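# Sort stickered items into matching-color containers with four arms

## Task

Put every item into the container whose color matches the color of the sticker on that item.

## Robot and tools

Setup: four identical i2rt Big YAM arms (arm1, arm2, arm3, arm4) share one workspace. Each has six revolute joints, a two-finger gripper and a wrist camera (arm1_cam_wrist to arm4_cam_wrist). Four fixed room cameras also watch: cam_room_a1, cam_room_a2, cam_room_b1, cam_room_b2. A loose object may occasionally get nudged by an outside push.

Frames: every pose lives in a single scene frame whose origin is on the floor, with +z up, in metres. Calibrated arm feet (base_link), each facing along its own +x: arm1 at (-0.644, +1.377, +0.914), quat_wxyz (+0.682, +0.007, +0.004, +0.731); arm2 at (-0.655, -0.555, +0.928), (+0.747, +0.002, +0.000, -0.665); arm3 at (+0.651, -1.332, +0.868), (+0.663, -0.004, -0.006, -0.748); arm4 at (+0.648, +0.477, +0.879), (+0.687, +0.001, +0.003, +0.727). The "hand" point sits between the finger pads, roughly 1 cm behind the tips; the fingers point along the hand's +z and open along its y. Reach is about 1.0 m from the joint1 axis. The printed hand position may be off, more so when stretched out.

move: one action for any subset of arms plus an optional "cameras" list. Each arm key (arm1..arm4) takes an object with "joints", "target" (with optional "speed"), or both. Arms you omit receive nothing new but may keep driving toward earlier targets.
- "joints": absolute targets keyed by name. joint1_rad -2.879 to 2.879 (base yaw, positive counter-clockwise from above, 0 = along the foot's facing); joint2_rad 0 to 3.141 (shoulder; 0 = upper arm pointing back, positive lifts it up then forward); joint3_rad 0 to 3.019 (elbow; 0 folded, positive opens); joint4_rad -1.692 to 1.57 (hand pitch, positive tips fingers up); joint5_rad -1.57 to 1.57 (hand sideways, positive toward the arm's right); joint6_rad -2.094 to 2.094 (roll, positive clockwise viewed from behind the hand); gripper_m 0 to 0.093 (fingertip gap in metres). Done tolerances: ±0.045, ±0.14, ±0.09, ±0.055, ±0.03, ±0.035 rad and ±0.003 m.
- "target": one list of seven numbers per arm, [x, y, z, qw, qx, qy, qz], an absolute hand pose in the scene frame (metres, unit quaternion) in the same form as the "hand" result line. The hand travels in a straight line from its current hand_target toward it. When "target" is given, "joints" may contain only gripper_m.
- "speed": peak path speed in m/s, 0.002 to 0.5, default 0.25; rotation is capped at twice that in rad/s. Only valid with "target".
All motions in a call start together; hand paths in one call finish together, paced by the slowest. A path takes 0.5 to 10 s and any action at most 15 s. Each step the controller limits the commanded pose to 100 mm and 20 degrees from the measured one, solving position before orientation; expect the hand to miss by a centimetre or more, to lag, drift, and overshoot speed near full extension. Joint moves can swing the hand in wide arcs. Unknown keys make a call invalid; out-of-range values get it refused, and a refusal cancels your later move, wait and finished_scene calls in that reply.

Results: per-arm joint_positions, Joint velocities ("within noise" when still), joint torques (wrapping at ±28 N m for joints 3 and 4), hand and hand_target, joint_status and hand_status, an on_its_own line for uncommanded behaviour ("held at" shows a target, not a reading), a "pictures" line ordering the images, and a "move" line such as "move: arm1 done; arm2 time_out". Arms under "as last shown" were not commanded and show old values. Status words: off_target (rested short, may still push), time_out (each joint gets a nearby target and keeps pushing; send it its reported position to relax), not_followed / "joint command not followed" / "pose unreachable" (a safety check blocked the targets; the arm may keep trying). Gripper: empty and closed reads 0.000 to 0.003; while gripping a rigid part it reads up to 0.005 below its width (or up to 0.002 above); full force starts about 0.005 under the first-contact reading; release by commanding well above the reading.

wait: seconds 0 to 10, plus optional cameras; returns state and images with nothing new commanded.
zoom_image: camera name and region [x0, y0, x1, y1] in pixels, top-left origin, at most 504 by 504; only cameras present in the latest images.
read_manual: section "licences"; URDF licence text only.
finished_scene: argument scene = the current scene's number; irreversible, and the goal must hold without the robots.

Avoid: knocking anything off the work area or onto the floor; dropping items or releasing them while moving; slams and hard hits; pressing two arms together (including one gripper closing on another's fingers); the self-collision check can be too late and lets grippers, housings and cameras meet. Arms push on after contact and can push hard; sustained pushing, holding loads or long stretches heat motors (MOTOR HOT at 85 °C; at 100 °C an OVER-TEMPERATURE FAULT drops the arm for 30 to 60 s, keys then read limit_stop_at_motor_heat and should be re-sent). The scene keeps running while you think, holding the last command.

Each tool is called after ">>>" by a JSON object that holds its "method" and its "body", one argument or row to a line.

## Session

>>> {"method": "move", "body": {
  "arm1": {"joints": {"joint1_rad": 1.6, "joint2_rad": 1.2, "joint3_rad": 1.4, "joint4_rad": -0.92, "joint5_rad": 0, "joint6_rad": 0}},
  "arm2": {"joints": {"joint1_rad": -1.4, "joint2_rad": 1.2, "joint3_rad": 1.4, "joint4_rad": -0.92, "joint5_rad": 0, "joint6_rad": 0}},
  "arm3": {"joints": {"joint1_rad": 1.7, "joint2_rad": 1.2, "joint3_rad": 1.4, "joint4_rad": -0.92, "joint5_rad": 0, "joint6_rad": 0}},
  "arm4": {"joints": {"joint1_rad": -1.5, "joint2_rad": 1.2, "joint3_rad": 1.4, "joint4_rad": -0.92, "joint5_rad": 0, "joint6_rad": 0}}
}}

Scene clock: 1.93 s.
Joint torques (N m): arm1=[-1.79 -7.77 14.27 1.94 0.05 -0.05] | arm2=[0.91 -12.1 12.68 2.61 -0.01 -0.08] | arm3=[1.26 -11.11 11.74 1.83 0.12 -0.1] | arm4=[1.14 -11.28 11.03 1.66 0.04 0.17]
Motor temperatures (°C): arm1=[20 23 27 23 21 21 21] | arm2=[23 24 26 22 22 20 23] | arm3=[24 23 24 23 24 23 23] | arm4=[22 22 24 22 24 21 24]
Heat: arm1: hottest joint3_rad 27 °C; arm2: hottest joint3_rad 26 °C; arm3: hottest joint1_rad 24 °C; arm4: hottest joint3_rad 24 °C.
move: arm1 done; arm2 done; arm3 done; arm4 done
Joint velocities: within noise
arm1.joint_positions: joint1_rad=+1.599 joint2_rad=+1.208 joint3_rad=+1.372 joint4_rad=-0.933 joint5_rad=-0.002 joint6_rad=+0.007 gripper_m=+0.09398
arm1.joint_status: all done
arm1.hand: x=-1.1395 y=+1.3273 z=+1.3216 quat_wxyz=(+0.020, +0.917, +0.043, -0.397) (m; scene frame)
arm1.hand_target: x=-1.1418 y=+1.3270 z=+1.3434 quat_wxyz=(+0.019, +0.907, +0.045, -0.419) (m; scene frame)
arm1.hand_status: not commanded
arm2.joint_positions: joint1_rad=-1.403 joint2_rad=+1.211 joint3_rad=+1.390 joint4_rad=-0.930 joint5_rad=+0.000 joint6_rad=+0.014 gripper_m=+0.09399
arm2.joint_status: all done
arm2.hand: x=-1.1432 y=-0.6990 z=+1.3359 quat_wxyz=(-0.058, -0.909, -0.124, +0.393) (m; scene frame)
arm2.hand_target: x=-1.1423 y=-0.7002 z=+1.3486 quat_wxyz=(-0.058, -0.902, -0.131, +0.407) (m; scene frame)
arm2.hand_status: not commanded
arm3.joint_positions: joint1_rad=+1.697 joint2_rad=+1.208 joint3_rad=+1.378 joint4_rad=-0.930 joint5_rad=-0.002 joint6_rad=+0.006 gripper_m=+0.09398
arm3.joint_status: all done
arm3.hand: x=+1.1562 y=-1.3234 z=+1.2720 quat_wxyz=(-0.395, +0.003, -0.919, +0.003) (m; scene frame)
arm3.hand_target: x=+1.1577 y=-1.3220 z=+1.2897 quat_wxyz=(-0.413, +0.007, -0.911, +0.004) (m; scene frame)
arm3.hand_status: not commanded
arm4.joint_positions: joint1_rad=-1.504 joint2_rad=+1.208 joint3_rad=+1.376 joint4_rad=-0.934 joint5_rad=+0.001 joint6_rad=-0.012 gripper_m=+0.09398
arm4.joint_status: all done
arm4.hand: x=+1.1508 y=+0.5402 z=+1.2787 quat_wxyz=(-0.389, +0.063, -0.919, -0.020) (m; scene frame)
arm4.hand_target: x=+1.1531 y=+0.5425 z=+1.2983 quat_wxyz=(-0.410, +0.058, -0.910, -0.025) (m; scene frame)
arm4.hand_status: not commanded
pictures: arm1_cam_wrist, arm2_cam_wrist, arm3_cam_wrist, arm4_cam_wrist, cam_room_a1, cam_room_a2, cam_room_b1, cam_room_b2
Images, in order (width x height): arm1_cam_wrist 672x504, arm2_cam_wrist 672x504, arm3_cam_wrist 672x504, arm4_cam_wrist 672x504, cam_room_a1 672x504, cam_room_a2 672x504, cam_room_b1 672x504, cam_room_b2 672x504.

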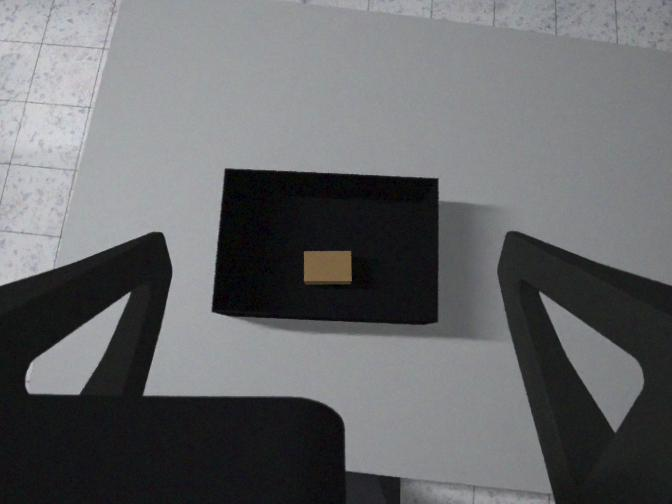

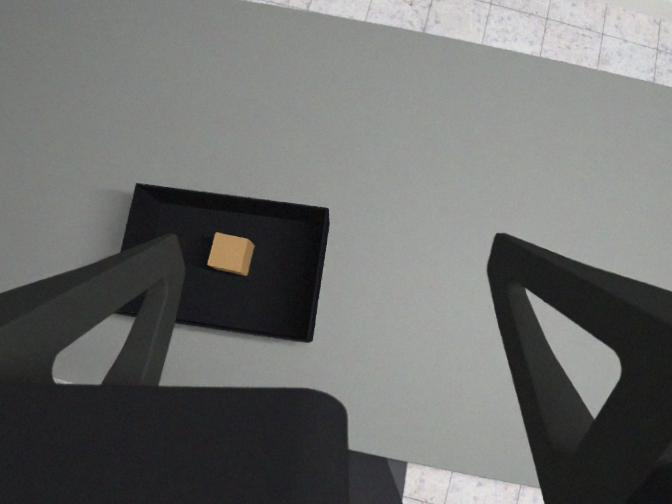

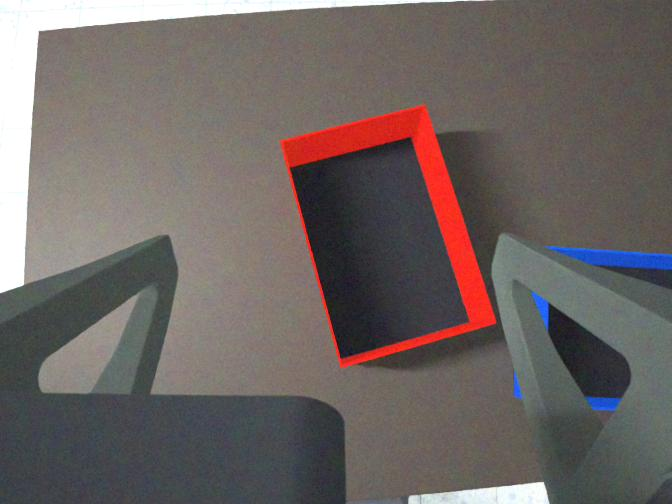

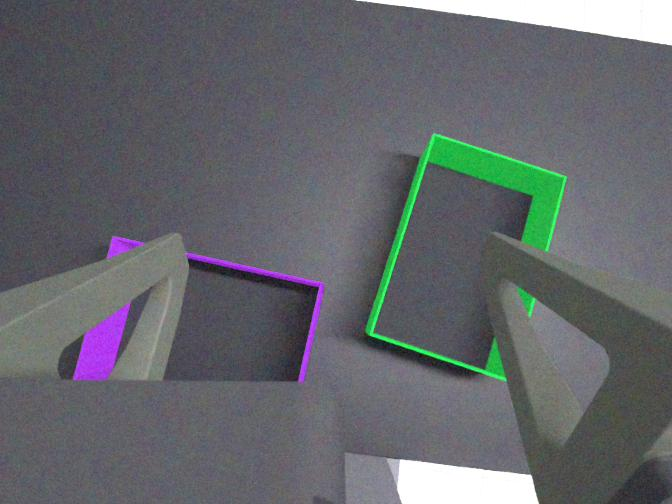

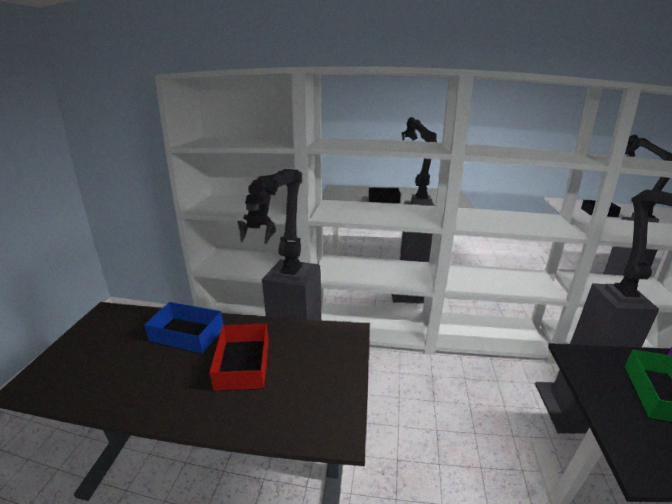

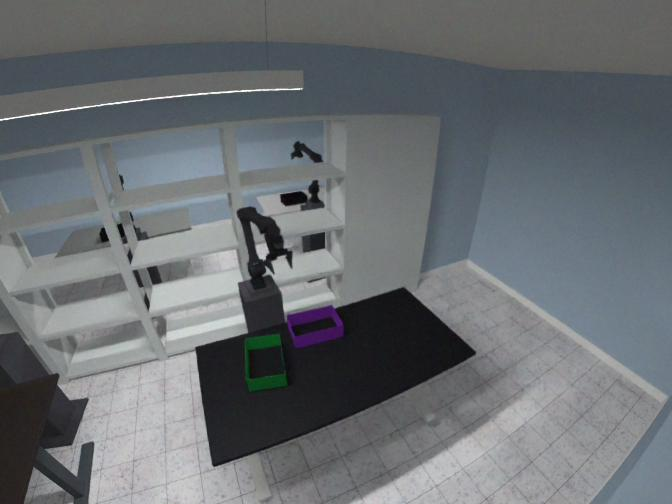

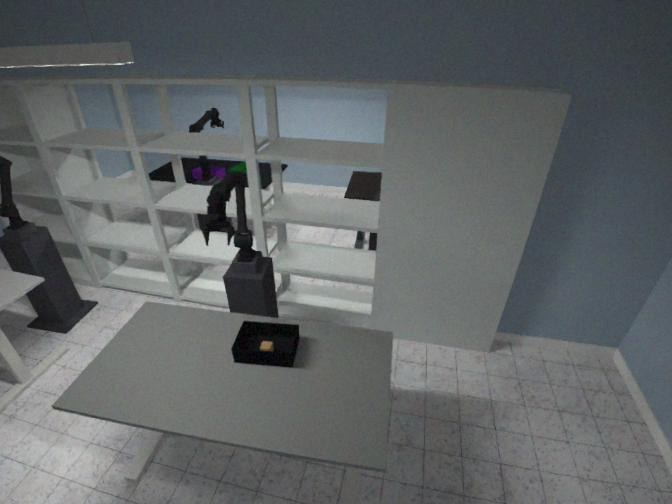

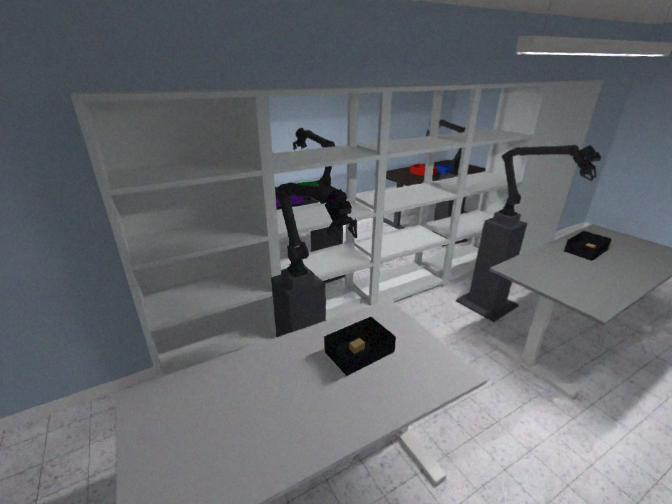

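>>> {"method": "move", "body": {
  "arm1": {"target": [-1.25, 1.318, 0.835, -0.0126, -0.9648, -0.0471, 0.2585], "speed": 0.4},
  "arm2": {"target": [-1.215, -0.897, 0.835, -0.0181, -0.9636, -0.0674, 0.2582], "speed": 0.4},
  "arm3": {"joints": {"joint1_rad": -1.987, "joint2_rad": 0.8, "joint3_rad": 1.3, "joint4_rad": -1.5}},
  "arm4": {"joints": {"joint1_rad": 0.907, "joint2_rad": 0.8, "joint3_rad": 1.3, "joint4_rad": -1.5}},
  "cameras": ["arm1_cam_wrist", "arm2_cam_wrist", "cam_room_b1", "cam_room_b2"]
}}

>>> {"method": "zoom_image", "body": {
  "camera": "cam_room_b2",
  "region": [335, 330, 385, 368]
}}

>>> {"method": "zoom_image", "body": {
  "camera": "cam_room_b1",
  "region": [240, 328, 290, 366]
}}

>>> {"method": "zoom_image", "body": {
  "camera": "cam_room_b2",
  "region": [565, 228, 615, 266]
}}

Scene clock: 22.47 s.
Joint torques (N m): arm1=[-1.79 -15.68 10.32 1.69 -0.04 0] | arm2=[0.85 -20.54 11.22 2.15 0.38 0.22] | arm3=[0.67 -3.37 9.37 0.76 -0.07 -0.1] | arm4=[1.03 -3.14 9.42 0.53 0.13 0.15]
Motor temperatures (°C): arm1=[20 23 31 23 21 21 21] | arm2=[23 24 28 22 22 20 23] | arm3=[24 23 25 23 24 23 23] | arm4=[22 22 29 22 24 21 24]
Heat: arm1: hottest joint3_rad 31 °C; arm2: hottest joint3_rad 28 °C; arm3: hottest joint3_rad 25 °C; arm4: hottest joint3_rad 29 °C.
move: arm1 off_target; arm2 off_target; arm3 done; arm4 done
Joint velocities: within noise
arm1.joint_positions: joint1_rad=+1.599 joint2_rad=+2.071 joint3_rad=+1.088 joint4_rad=-0.147 joint5_rad=-0.002 joint6_rad=+0.007 gripper_m=+0.09398
arm1.joint_status: not commanded
arm1.hand: x=-1.2223 y=+1.3213 z=+0.8126 quat_wxyz=(+0.011, +0.973, +0.045, -0.226) (m; scene frame)
arm1.hand_target: x=-1.2486 y=+1.3181 z=+0.8360 quat_wxyz=(+0.013, +0.965, +0.047, -0.258) (m; scene frame)
arm1.hand_status: off_target (0.036 m and 3.9 deg from the pose sent, 0.499 m and 16.8 deg at the start)
arm2.joint_positions: joint1_rad=-1.082 joint2_rad=+2.147 joint3_rad=+1.275 joint4_rad=-0.266 joint5_rad=+0.222 joint6_rad=+0.399 gripper_m=+0.09399
arm2.joint_status: not commanded
arm2.hand: x=-1.1961 y=-0.8834 z=+0.8249 quat_wxyz=(-0.006, -0.968, -0.077, +0.238) (m; scene frame)
arm2.hand_target: x=-1.2140 y=-0.8965 z=+0.8357 quat_wxyz=(-0.018, -0.964, -0.068, +0.258) (m; scene frame)
arm2.hand_status: off_target (0.025 m and 3.0 deg from the pose sent, 0.543 m and 18.5 deg at the start)
arm3.joint_positions: joint1_rad=-1.977 joint2_rad=+0.809 joint3_rad=+1.295 joint4_rad=-1.493 joint5_rad=+0.002 joint6_rad=+0.005 gripper_m=+0.09402
arm3.joint_status: all done
arm3.hand: x=+0.4099 y=-1.1848 z=+1.2872 quat_wxyz=(+0.067, -0.927, +0.255, +0.266) (m; scene frame)
arm3.hand_target: x=+0.4147 y=-1.1847 z=+1.2910 quat_wxyz=(+0.069, -0.926, +0.257, +0.269) (m; scene frame)
arm3.hand_status: not commanded
arm4.joint_positions: joint1_rad=+0.904 joint2_rad=+0.809 joint3_rad=+1.284 joint4_rad=-1.489 joint5_rad=-0.002 joint6_rad=-0.011 gripper_m=+0.09402
arm4.joint_status: all done
arm4.hand: x=+0.4210 y=+0.6389 z=+1.2971 quat_wxyz=(-0.081, +0.918, -0.284, -0.264) (m; scene frame)
arm4.hand_target: x=+0.4245 y=+0.6359 z=+1.3053 quat_wxyz=(-0.082, +0.915, -0.287, -0.270) (m; scene frame)
arm4.hand_status: not commanded
pictures: arm1_cam_wrist, arm2_cam_wrist, cam_room_b1, cam_room_b2
Images, in order (width x height): arm1_cam_wrist 672x504, arm2_cam_wrist 672x504, cam_room_b1 672x504, cam_room_b2 672x504.

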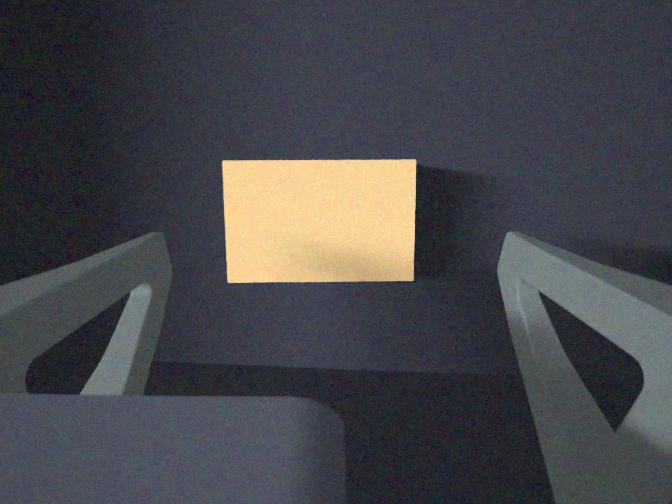

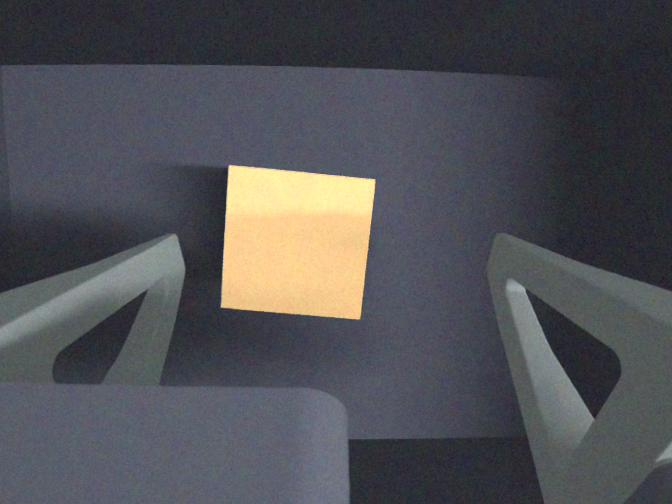

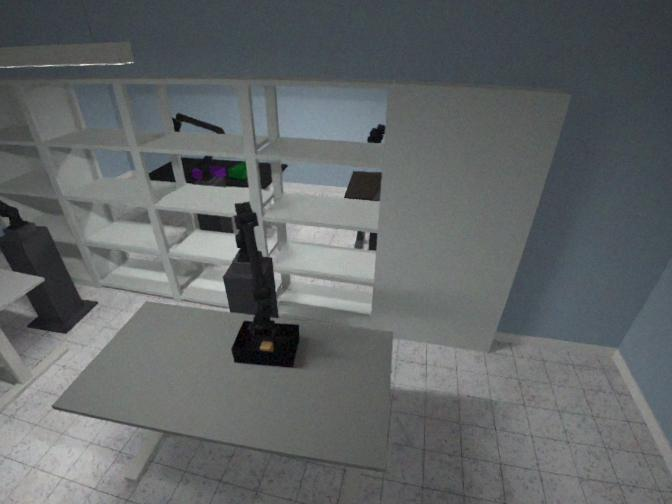

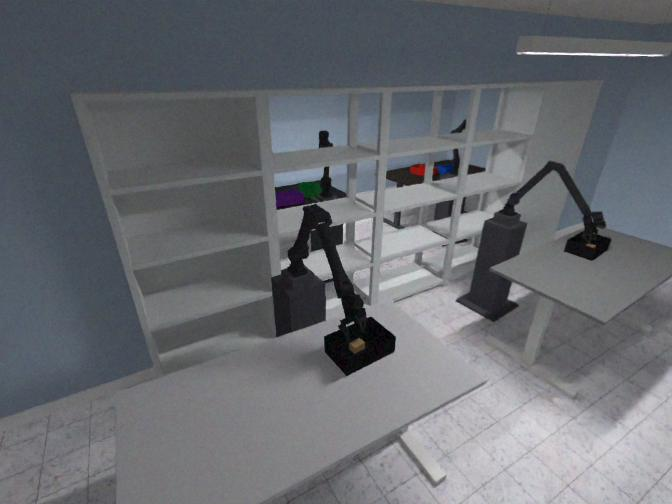

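Scaled by 10.080.

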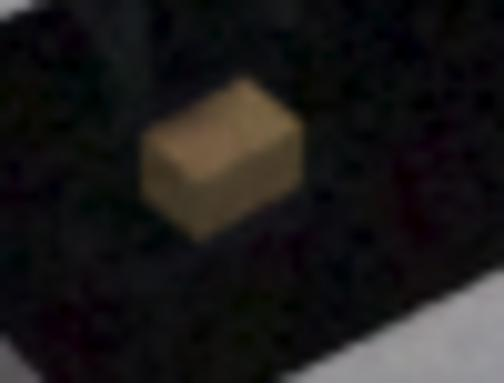

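Scaled by 10.080.

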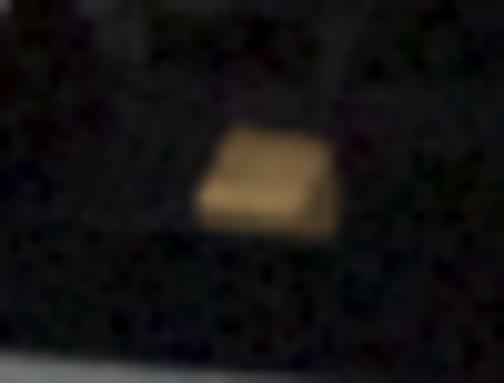

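Scaled by 10.080.

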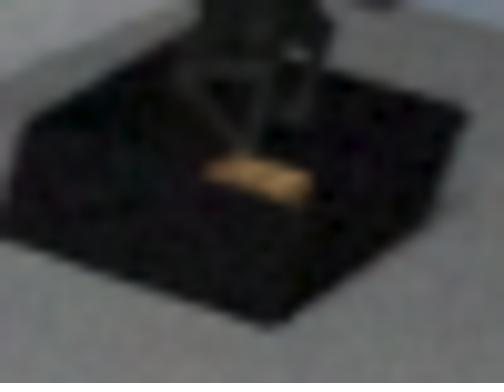

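>>> {"method": "move", "body": {
  "arm1": {"target": [-1.2585, 1.3135, 0.79, -0.0126, -0.9648, -0.0471, 0.2585], "speed": 0.2},
  "arm2": {"target": [-1.215, -0.9125, 0.79, -0.009, -0.9653, -0.0337, 0.2586], "speed": 0.2},
  "cameras": ["arm1_cam_wrist", "arm2_cam_wrist"]
}}

Scene clock: 35.40 s.
Joint torques (N m): arm1=[-1.26 -15.09 9.77 1.8 0.09 0.04] | arm2=[1.03 -20.01 10.91 2.04 0.43 0.23] | arm3=[0.67 -3.37 9.37 0.76 -0.07 -0.1] | arm4=[1.2 -3.19 9.44 0.49 0.11 0.13]
Motor temperatures (°C): arm1=[20 24 31 23 21 21 21] | arm2=[23 24 30 22 22 20 23] | arm3=[24 23 26 23 24 23 23] | arm4=[22 22 30 22 24 21 24]
Heat: arm1: hottest joint3_rad 31 °C; arm2: hottest joint3_rad 30 °C; arm3: hottest joint3_rad 26 °C; arm4: hottest joint3_rad 30 °C.
move: arm1 off_target; arm2 off_target
Joint velocities: within noise
arm1.joint_positions: joint1_rad=+1.599 joint2_rad=+2.167 joint3_rad=+1.126 joint4_rad=-0.071 joint5_rad=-0.002 joint6_rad=+0.007 gripper_m=+0.09398
arm1.joint_status: not commanded
arm1.hand: x=-1.2355 y=+1.3202 z=+0.7787 quat_wxyz=(+0.011, +0.971, +0.045, -0.234) (m; scene frame)
arm1.hand_target: x=-1.2574 y=+1.3134 z=+0.7906 quat_wxyz=(+0.013, +0.965, +0.047, -0.258) (m; scene frame)
arm1.hand_status: off_target (0.026 m and 2.9 deg from the pose sent, 0.043 m and 3.9 deg at the start)
arm2.joint_positions: joint1_rad=-1.053 joint2_rad=+2.243 joint3_rad=+1.333 joint4_rad=-0.235 joint5_rad=+0.267 joint6_rad=+0.491 gripper_m=+0.09399
arm2.joint_status: not commanded
arm2.hand: x=-1.2008 y=-0.8998 z=+0.7903 quat_wxyz=(+0.000, -0.968, -0.042, +0.246) (m; scene frame)
arm2.hand_target: x=-1.2143 y=-0.9121 z=+0.7906 quat_wxyz=(-0.009, -0.965, -0.034, +0.259) (m; scene frame)
arm2.hand_status: off_target (0.019 m and 2.1 deg from the pose sent, 0.049 m and 5.5 deg at the start)
arm3, arm4: as last shown
arm3.hand: x=+0.4100 y=-1.1848 z=+1.2871 quat_wxyz=(+0.067, -0.927, +0.255, +0.266) (m; scene frame)
arm4.hand: x=+0.4211 y=+0.6388 z=+1.2970 quat_wxyz=(-0.081, +0.918, -0.284, -0.264) (m; scene frame)
pictures: arm1_cam_wrist, arm2_cam_wrist
Images, in order (width x height): arm1_cam_wrist 672x504, arm2_cam_wrist 672x504.

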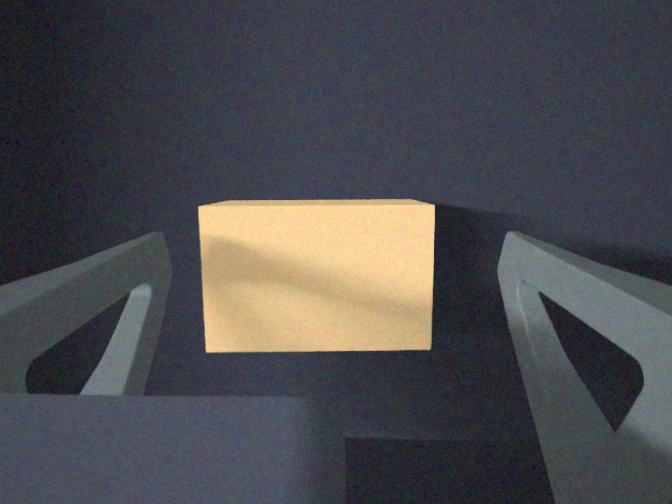

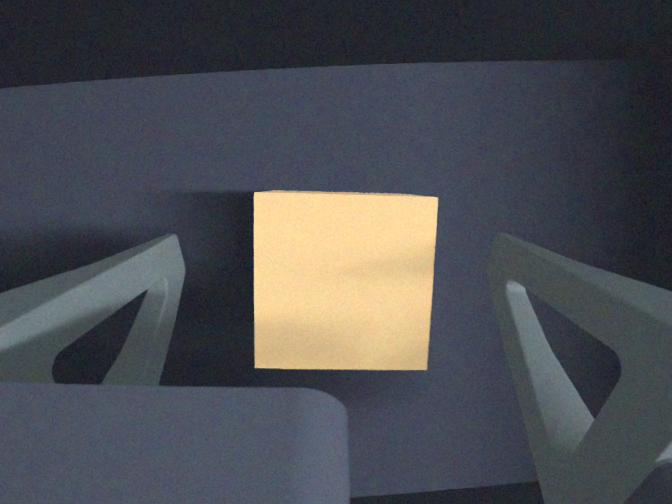

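>>> {"method": "move", "body": {
  "arm1": {"target": [-1.252, 1.306, 0.742, -0.0126, -0.9648, -0.0471, 0.2585], "speed": 0.15},
  "arm2": {"target": [-1.2125, -0.9095, 0.742, -0.009, -0.9653, -0.0337, 0.2586], "speed": 0.15},
  "cameras": ["arm1_cam_wrist", "arm2_cam_wrist"]
}}

>>> {"method": "move", "body": {
  "arm1": {"joints": {"gripper_m": 0.058}},
  "arm2": {"joints": {"gripper_m": 0.045}},
  "cameras": ["arm1_cam_wrist", "arm2_cam_wrist"]
}}

>>> {"method": "move", "body": {
  "arm1": {"target": [-1.21, 1.32, 0.96, -0.0126, -0.9648, -0.0471, 0.2585], "speed": 0.3},
  "arm2": {"target": [-1.18, -0.89, 0.96, -0.009, -0.9653, -0.0337, 0.2586], "speed": 0.3},
  "cameras": ["arm1_cam_wrist", "arm2_cam_wrist"]
}}

>>> {"method": "move", "body": {
  "arm1": {"joints": {"joint2_rad": 0.8, "joint3_rad": 1.3, "joint4_rad": 0.1, "joint5_rad": 0, "joint6_rad": 0}},
  "arm2": {"joints": {"joint2_rad": 0.8, "joint3_rad": 1.3, "joint4_rad": 0.1, "joint5_rad": 0, "joint6_rad": 0}},
  "cameras": ["cam_room_b1", "cam_room_b2"]
}}

Scene clock: 49.13 s.
Joint torques (N m): arm1=[-1.26 -15.38 8.49 1.77 0.11 0.07] | arm2=[0.79 -20.6 9.94 2.21 0.39 0.18] | arm3=[0.62 -3.6 9.36 0.76 -0.07 -0.1] | arm4=[0.97 -3.25 9.42 0.47 0.12 0.16]
Motor temperatures (°C): arm1=[20 24 32 23 21 21 21] | arm2=[23 25 30 22 22 20 23] | arm3=[24 23 27 23 24 23 23] | arm4=[22 22 30 22 24 21 24]
Heat: arm1: hottest joint3_rad 32 °C; arm2: hottest joint3_rad 30 °C; arm3: hottest joint3_rad 27 °C; arm4: hottest joint3_rad 30 °C.
move: arm1 off_target; arm2 off_target
Joint velocities: within noise
arm1.joint_positions: joint1_rad=+1.613 joint2_rad=+2.268 joint3_rad=+1.132 joint4_rad=+0.028 joint5_rad=+0.006 joint6_rad=+0.015 gripper_m=+0.09398
arm1.joint_status: not commanded
arm1.hand: x=-1.2306 y=+1.3143 z=+0.7335 quat_wxyz=(+0.010, +0.971, +0.046, -0.236) (m; scene frame)
arm1.hand_target: x=-1.2513 y=+1.3060 z=+0.7429 quat_wxyz=(+0.013, +0.965, +0.047, -0.259) (m; scene frame)
arm1.hand_status: off_target (0.024 m and 2.6 deg from the pose sent, 0.043 m and 2.9 deg at the start)
arm2.joint_positions: joint1_rad=-1.053 joint2_rad=+2.340 joint3_rad=+1.348 joint4_rad=-0.155 joint5_rad=+0.267 joint6_rad=+0.493 gripper_m=+0.09399
arm2.joint_status: not commanded
arm2.hand: x=-1.1989 y=-0.8983 z=+0.7433 quat_wxyz=(+0.000, -0.969, -0.041, +0.245) (m; scene frame)
arm2.hand_target: x=-1.2119 y=-0.9091 z=+0.7427 quat_wxyz=(-0.009, -0.965, -0.034, +0.259) (m; scene frame)
arm2.hand_status: off_target (0.018 m and 2.1 deg from the pose sent, 0.051 m and 2.1 deg at the start)
arm3, arm4: as last shown
pictures: arm1_cam_wrist, arm2_cam_wrist
Images, in order (width x height): arm1_cam_wrist 672x504, arm2_cam_wrist 672x504.

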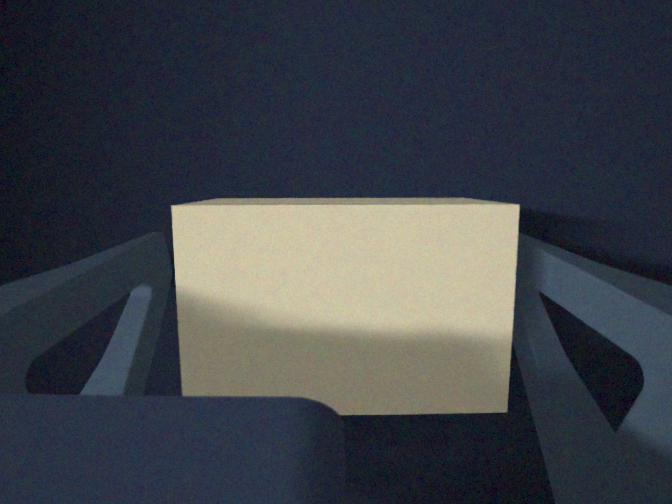

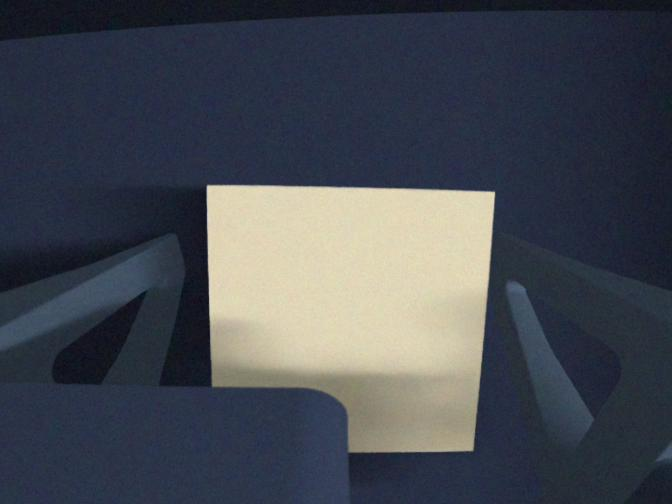

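Scene clock: 49.73 s.
Joint torques (N m): arm1=[-1.03 -14.68 8.51 1.7 0.1 0.12] | arm2=[0.91 -20.37 9.91 2.19 0.37 0.18] | arm3=[0.73 -3.37 9.37 0.75 -0.07 -0.1] | arm4=[0.67 -3.08 9.47 0.51 0.16 0.12]
Motor temperatures (°C): arm1=[20 24 32 23 21 21 21] | arm2=[23 25 30 22 22 20 23] | arm3=[24 23 27 23 24 23 23] | arm4=[22 22 30 22 24 21 24]
Heat: arm1: hottest joint3_rad 32 °C; arm2: hottest joint3_rad 30 °C; arm3: hottest joint3_rad 27 °C; arm4: hottest joint3_rad 30 °C.
move: arm1 off_target; arm2 off_target
Joint velocities: within noise
arm1.joint_positions: joint1_rad=+1.613 joint2_rad=+2.268 joint3_rad=+1.132 joint4_rad=+0.028 joint5_rad=+0.006 joint6_rad=+0.015 gripper_m=+0.06883
arm1.joint_status: gripper_m off_target (ended at +0.06886, target +0.05800)
arm1.hand: x=-1.2306 y=+1.3144 z=+0.7335 quat_wxyz=(+0.010, +0.971, +0.046, -0.236) (m; scene frame)
arm1.hand_target: x=-1.2513 y=+1.3060 z=+0.7429 quat_wxyz=(+0.013, +0.965, +0.047, -0.259) (m; scene frame)
arm1.hand_status: not commanded
arm2.joint_positions: joint1_rad=-1.053 joint2_rad=+2.340 joint3_rad=+1.349 joint4_rad=-0.154 joint5_rad=+0.268 joint6_rad=+0.493 gripper_m=+0.05298
arm2.joint_status: gripper_m off_target (ended at +0.05301, target +0.04500)
arm2.hand: x=-1.1992 y=-0.8984 z=+0.7435 quat_wxyz=(+0.000, -0.968, -0.041, +0.246) (m; scene frame)
arm2.hand_target: x=-1.2118 y=-0.9091 z=+0.7426 quat_wxyz=(-0.009, -0.965, -0.034, +0.259) (m; scene frame)
arm2.hand_status: not commanded
arm3, arm4: as last shown
pictures: arm1_cam_wrist, arm2_cam_wrist
Images, in order (width x height): arm1_cam_wrist 672x504, arm2_cam_wrist 672x504.

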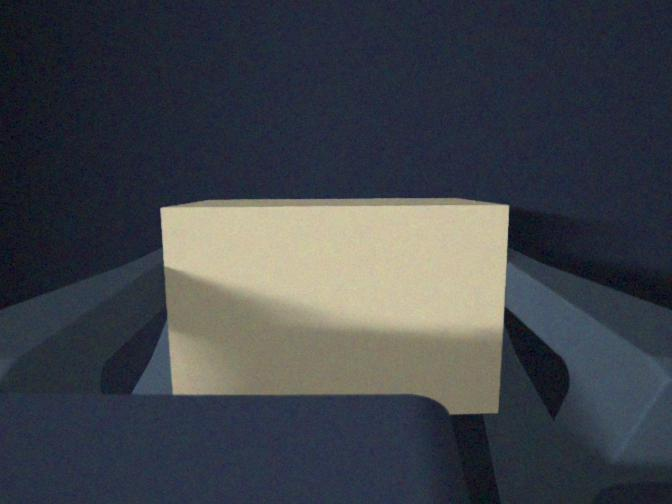

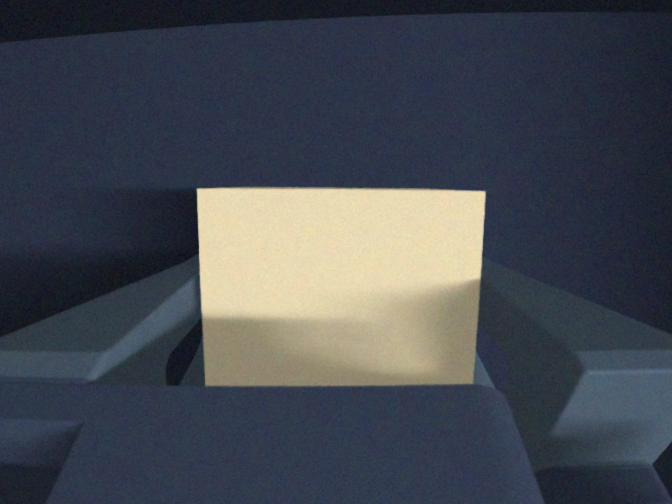

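Scene clock: 51.23 s.
Joint torques (N m): arm1=[-3.08 -12.1 9.48 1.03 -0.04 -0.04] | arm2=[1.44 -18.9 8.91 1.18 0.4 0.19] | arm3=[0.62 -3.31 9.36 0.79 -0.07 -0.1] | arm4=[1.32 -2.61 9.54 0.58 0.15 0.11]
Motor temperatures (°C): arm1=[20 25 32 23 21 21 21] | arm2=[23 25 30 22 22 20 23] | arm3=[24 23 27 23 24 23 23] | arm4=[22 22 30 22 24 21 24]
Heat: arm1: hottest joint3_rad 32 °C; arm2: hottest joint3_rad 30 °C; arm3: hottest joint3_rad 27 °C; arm4: hottest joint3_rad 30 °C.
move: arm1 done; arm2 off_target
Joint velocities: within noise
arm1.joint_positions: joint1_rad=+1.613 joint2_rad=+1.741 joint3_rad=+1.059 joint4_rad=-0.375 joint5_rad=+0.000 joint6_rad=+0.013 gripper_m=+0.06883
arm1.joint_status: not commanded
arm1.hand: x=-1.2101 y=+1.3146 z=+0.9603 quat_wxyz=(+0.014, +0.964, +0.048, -0.261) (m; scene frame)
arm1.hand_target: x=-1.2101 y=+1.3200 z=+0.9600 quat_wxyz=(+0.013, +0.965, +0.047, -0.259) (m; scene frame)
arm1.hand_status: done (0.005 m and 0.4 deg from the pose sent, 0.228 m and 2.7 deg at the start)
arm2.joint_positions: joint1_rad=-1.053 joint2_rad=+1.875 joint3_rad=+1.279 joint4_rad=-0.490 joint5_rad=+0.270 joint6_rad=+0.497 gripper_m=+0.05298
arm2.joint_status: not commanded
arm2.hand: x=-1.1883 y=-0.8904 z=+0.9711 quat_wxyz=(-0.016, -0.962, -0.034, +0.270) (m; scene frame)
arm2.hand_target: x=-1.1801 y=-0.8899 z=+0.9601 quat_wxyz=(-0.009, -0.965, -0.034, +0.259) (m; scene frame)
arm2.hand_status: off_target (0.014 m and 1.6 deg from the pose sent, 0.218 m and 2.0 deg at the start)
arm3, arm4: as last shown
pictures: arm1_cam_wrist, arm2_cam_wrist
Images, in order (width x height): arm1_cam_wrist 672x504, arm2_cam_wrist 672x504.

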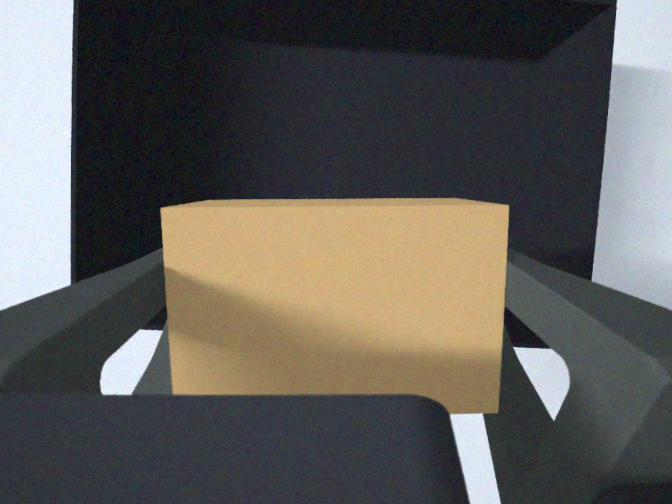

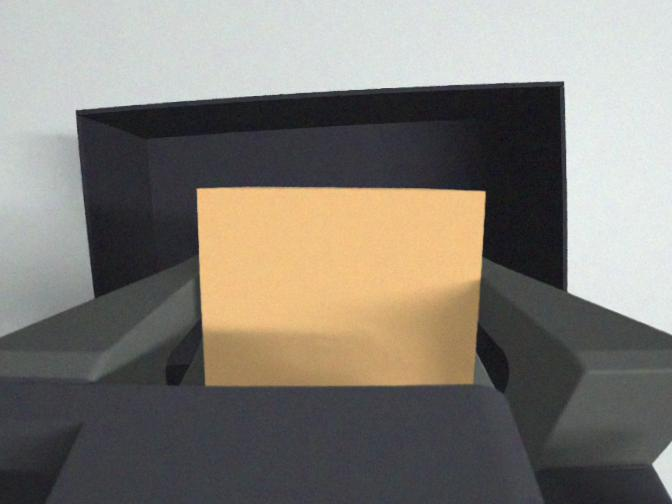

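Scene clock: 53.00 s.
Joint torques (N m): arm1=[-3.14 0.26 10.95 1.07 0.04 -0.05] | arm2=[1.2 -2.78 11.12 1.95 -0.18 -0.08] | arm3=[0.56 -3.43 9.36 0.76 -0.07 -0.11] | arm4=[0.79 -3.25 9.43 0.47 0.14 0.17]
Motor temperatures (°C): arm1=[20 25 32 23 21 21 21] | arm2=[23 25 30 22 22 20 23] | arm3=[24 23 27 23 24 23 23] | arm4=[22 22 30 22 24 21 24]
Heat: arm1: hottest joint3_rad 32 °C; arm2: hottest joint3_rad 30 °C; arm3: hottest joint3_rad 27 °C; arm4: hottest joint3_rad 30 °C.
move: arm1 done; arm2 done
Joint velocities: within noise
arm1.joint_positions: joint1_rad=+1.613 joint2_rad=+0.803 joint3_rad=+1.291 joint4_rad=+0.104 joint5_rad=+0.000 joint6_rad=+0.008 gripper_m=+0.06883
arm1.joint_status: all done
arm1.hand: x=-0.9791 y=+1.3371 z=+1.6856 quat_wxyz=(+0.051, +0.463, +0.026, -0.885) (m; scene frame)
arm1.hand_target: x=-0.9748 y=+1.3410 z=+1.6907 quat_wxyz=(+0.044, +0.459, +0.025, -0.887) (m; scene frame)
arm1.hand_status: not commanded
arm2.joint_positions: joint1_rad=-1.051 joint2_rad=+0.795 joint3_rad=+1.294 joint4_rad=+0.100 joint5_rad=+0.004 joint6_rad=+0.014 gripper_m=+0.05298
arm2.joint_status: all done
arm2.hand: x=-0.9338 y=-0.7613 z=+1.6965 quat_wxyz=(-0.281, -0.447, -0.142, +0.837) (m; scene frame)
arm2.hand_target: x=-0.9331 y=-0.7642 z=+1.6983 quat_wxyz=(-0.279, -0.444, -0.148, +0.839) (m; scene frame)
arm2.hand_status: not commanded
arm3, arm4: as last shown
pictures: cam_room_b1, cam_room_b2
Images, in order (width x height): cam_room_b1 672x504, cam_room_b2 672x504.

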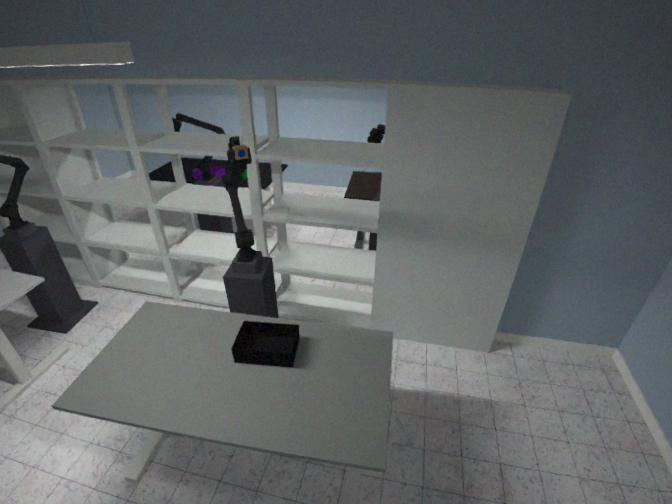

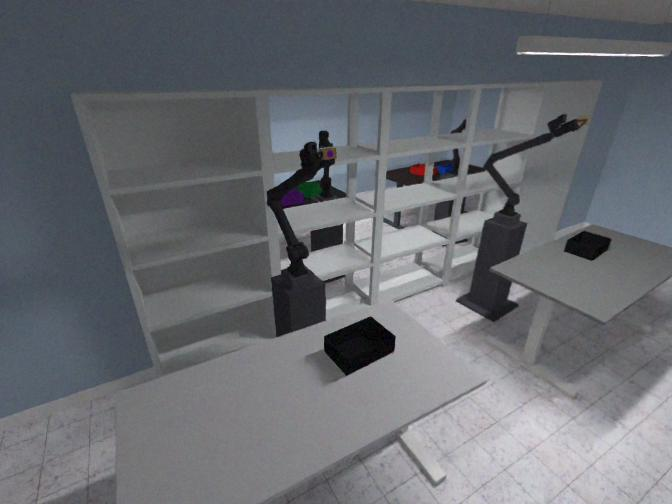

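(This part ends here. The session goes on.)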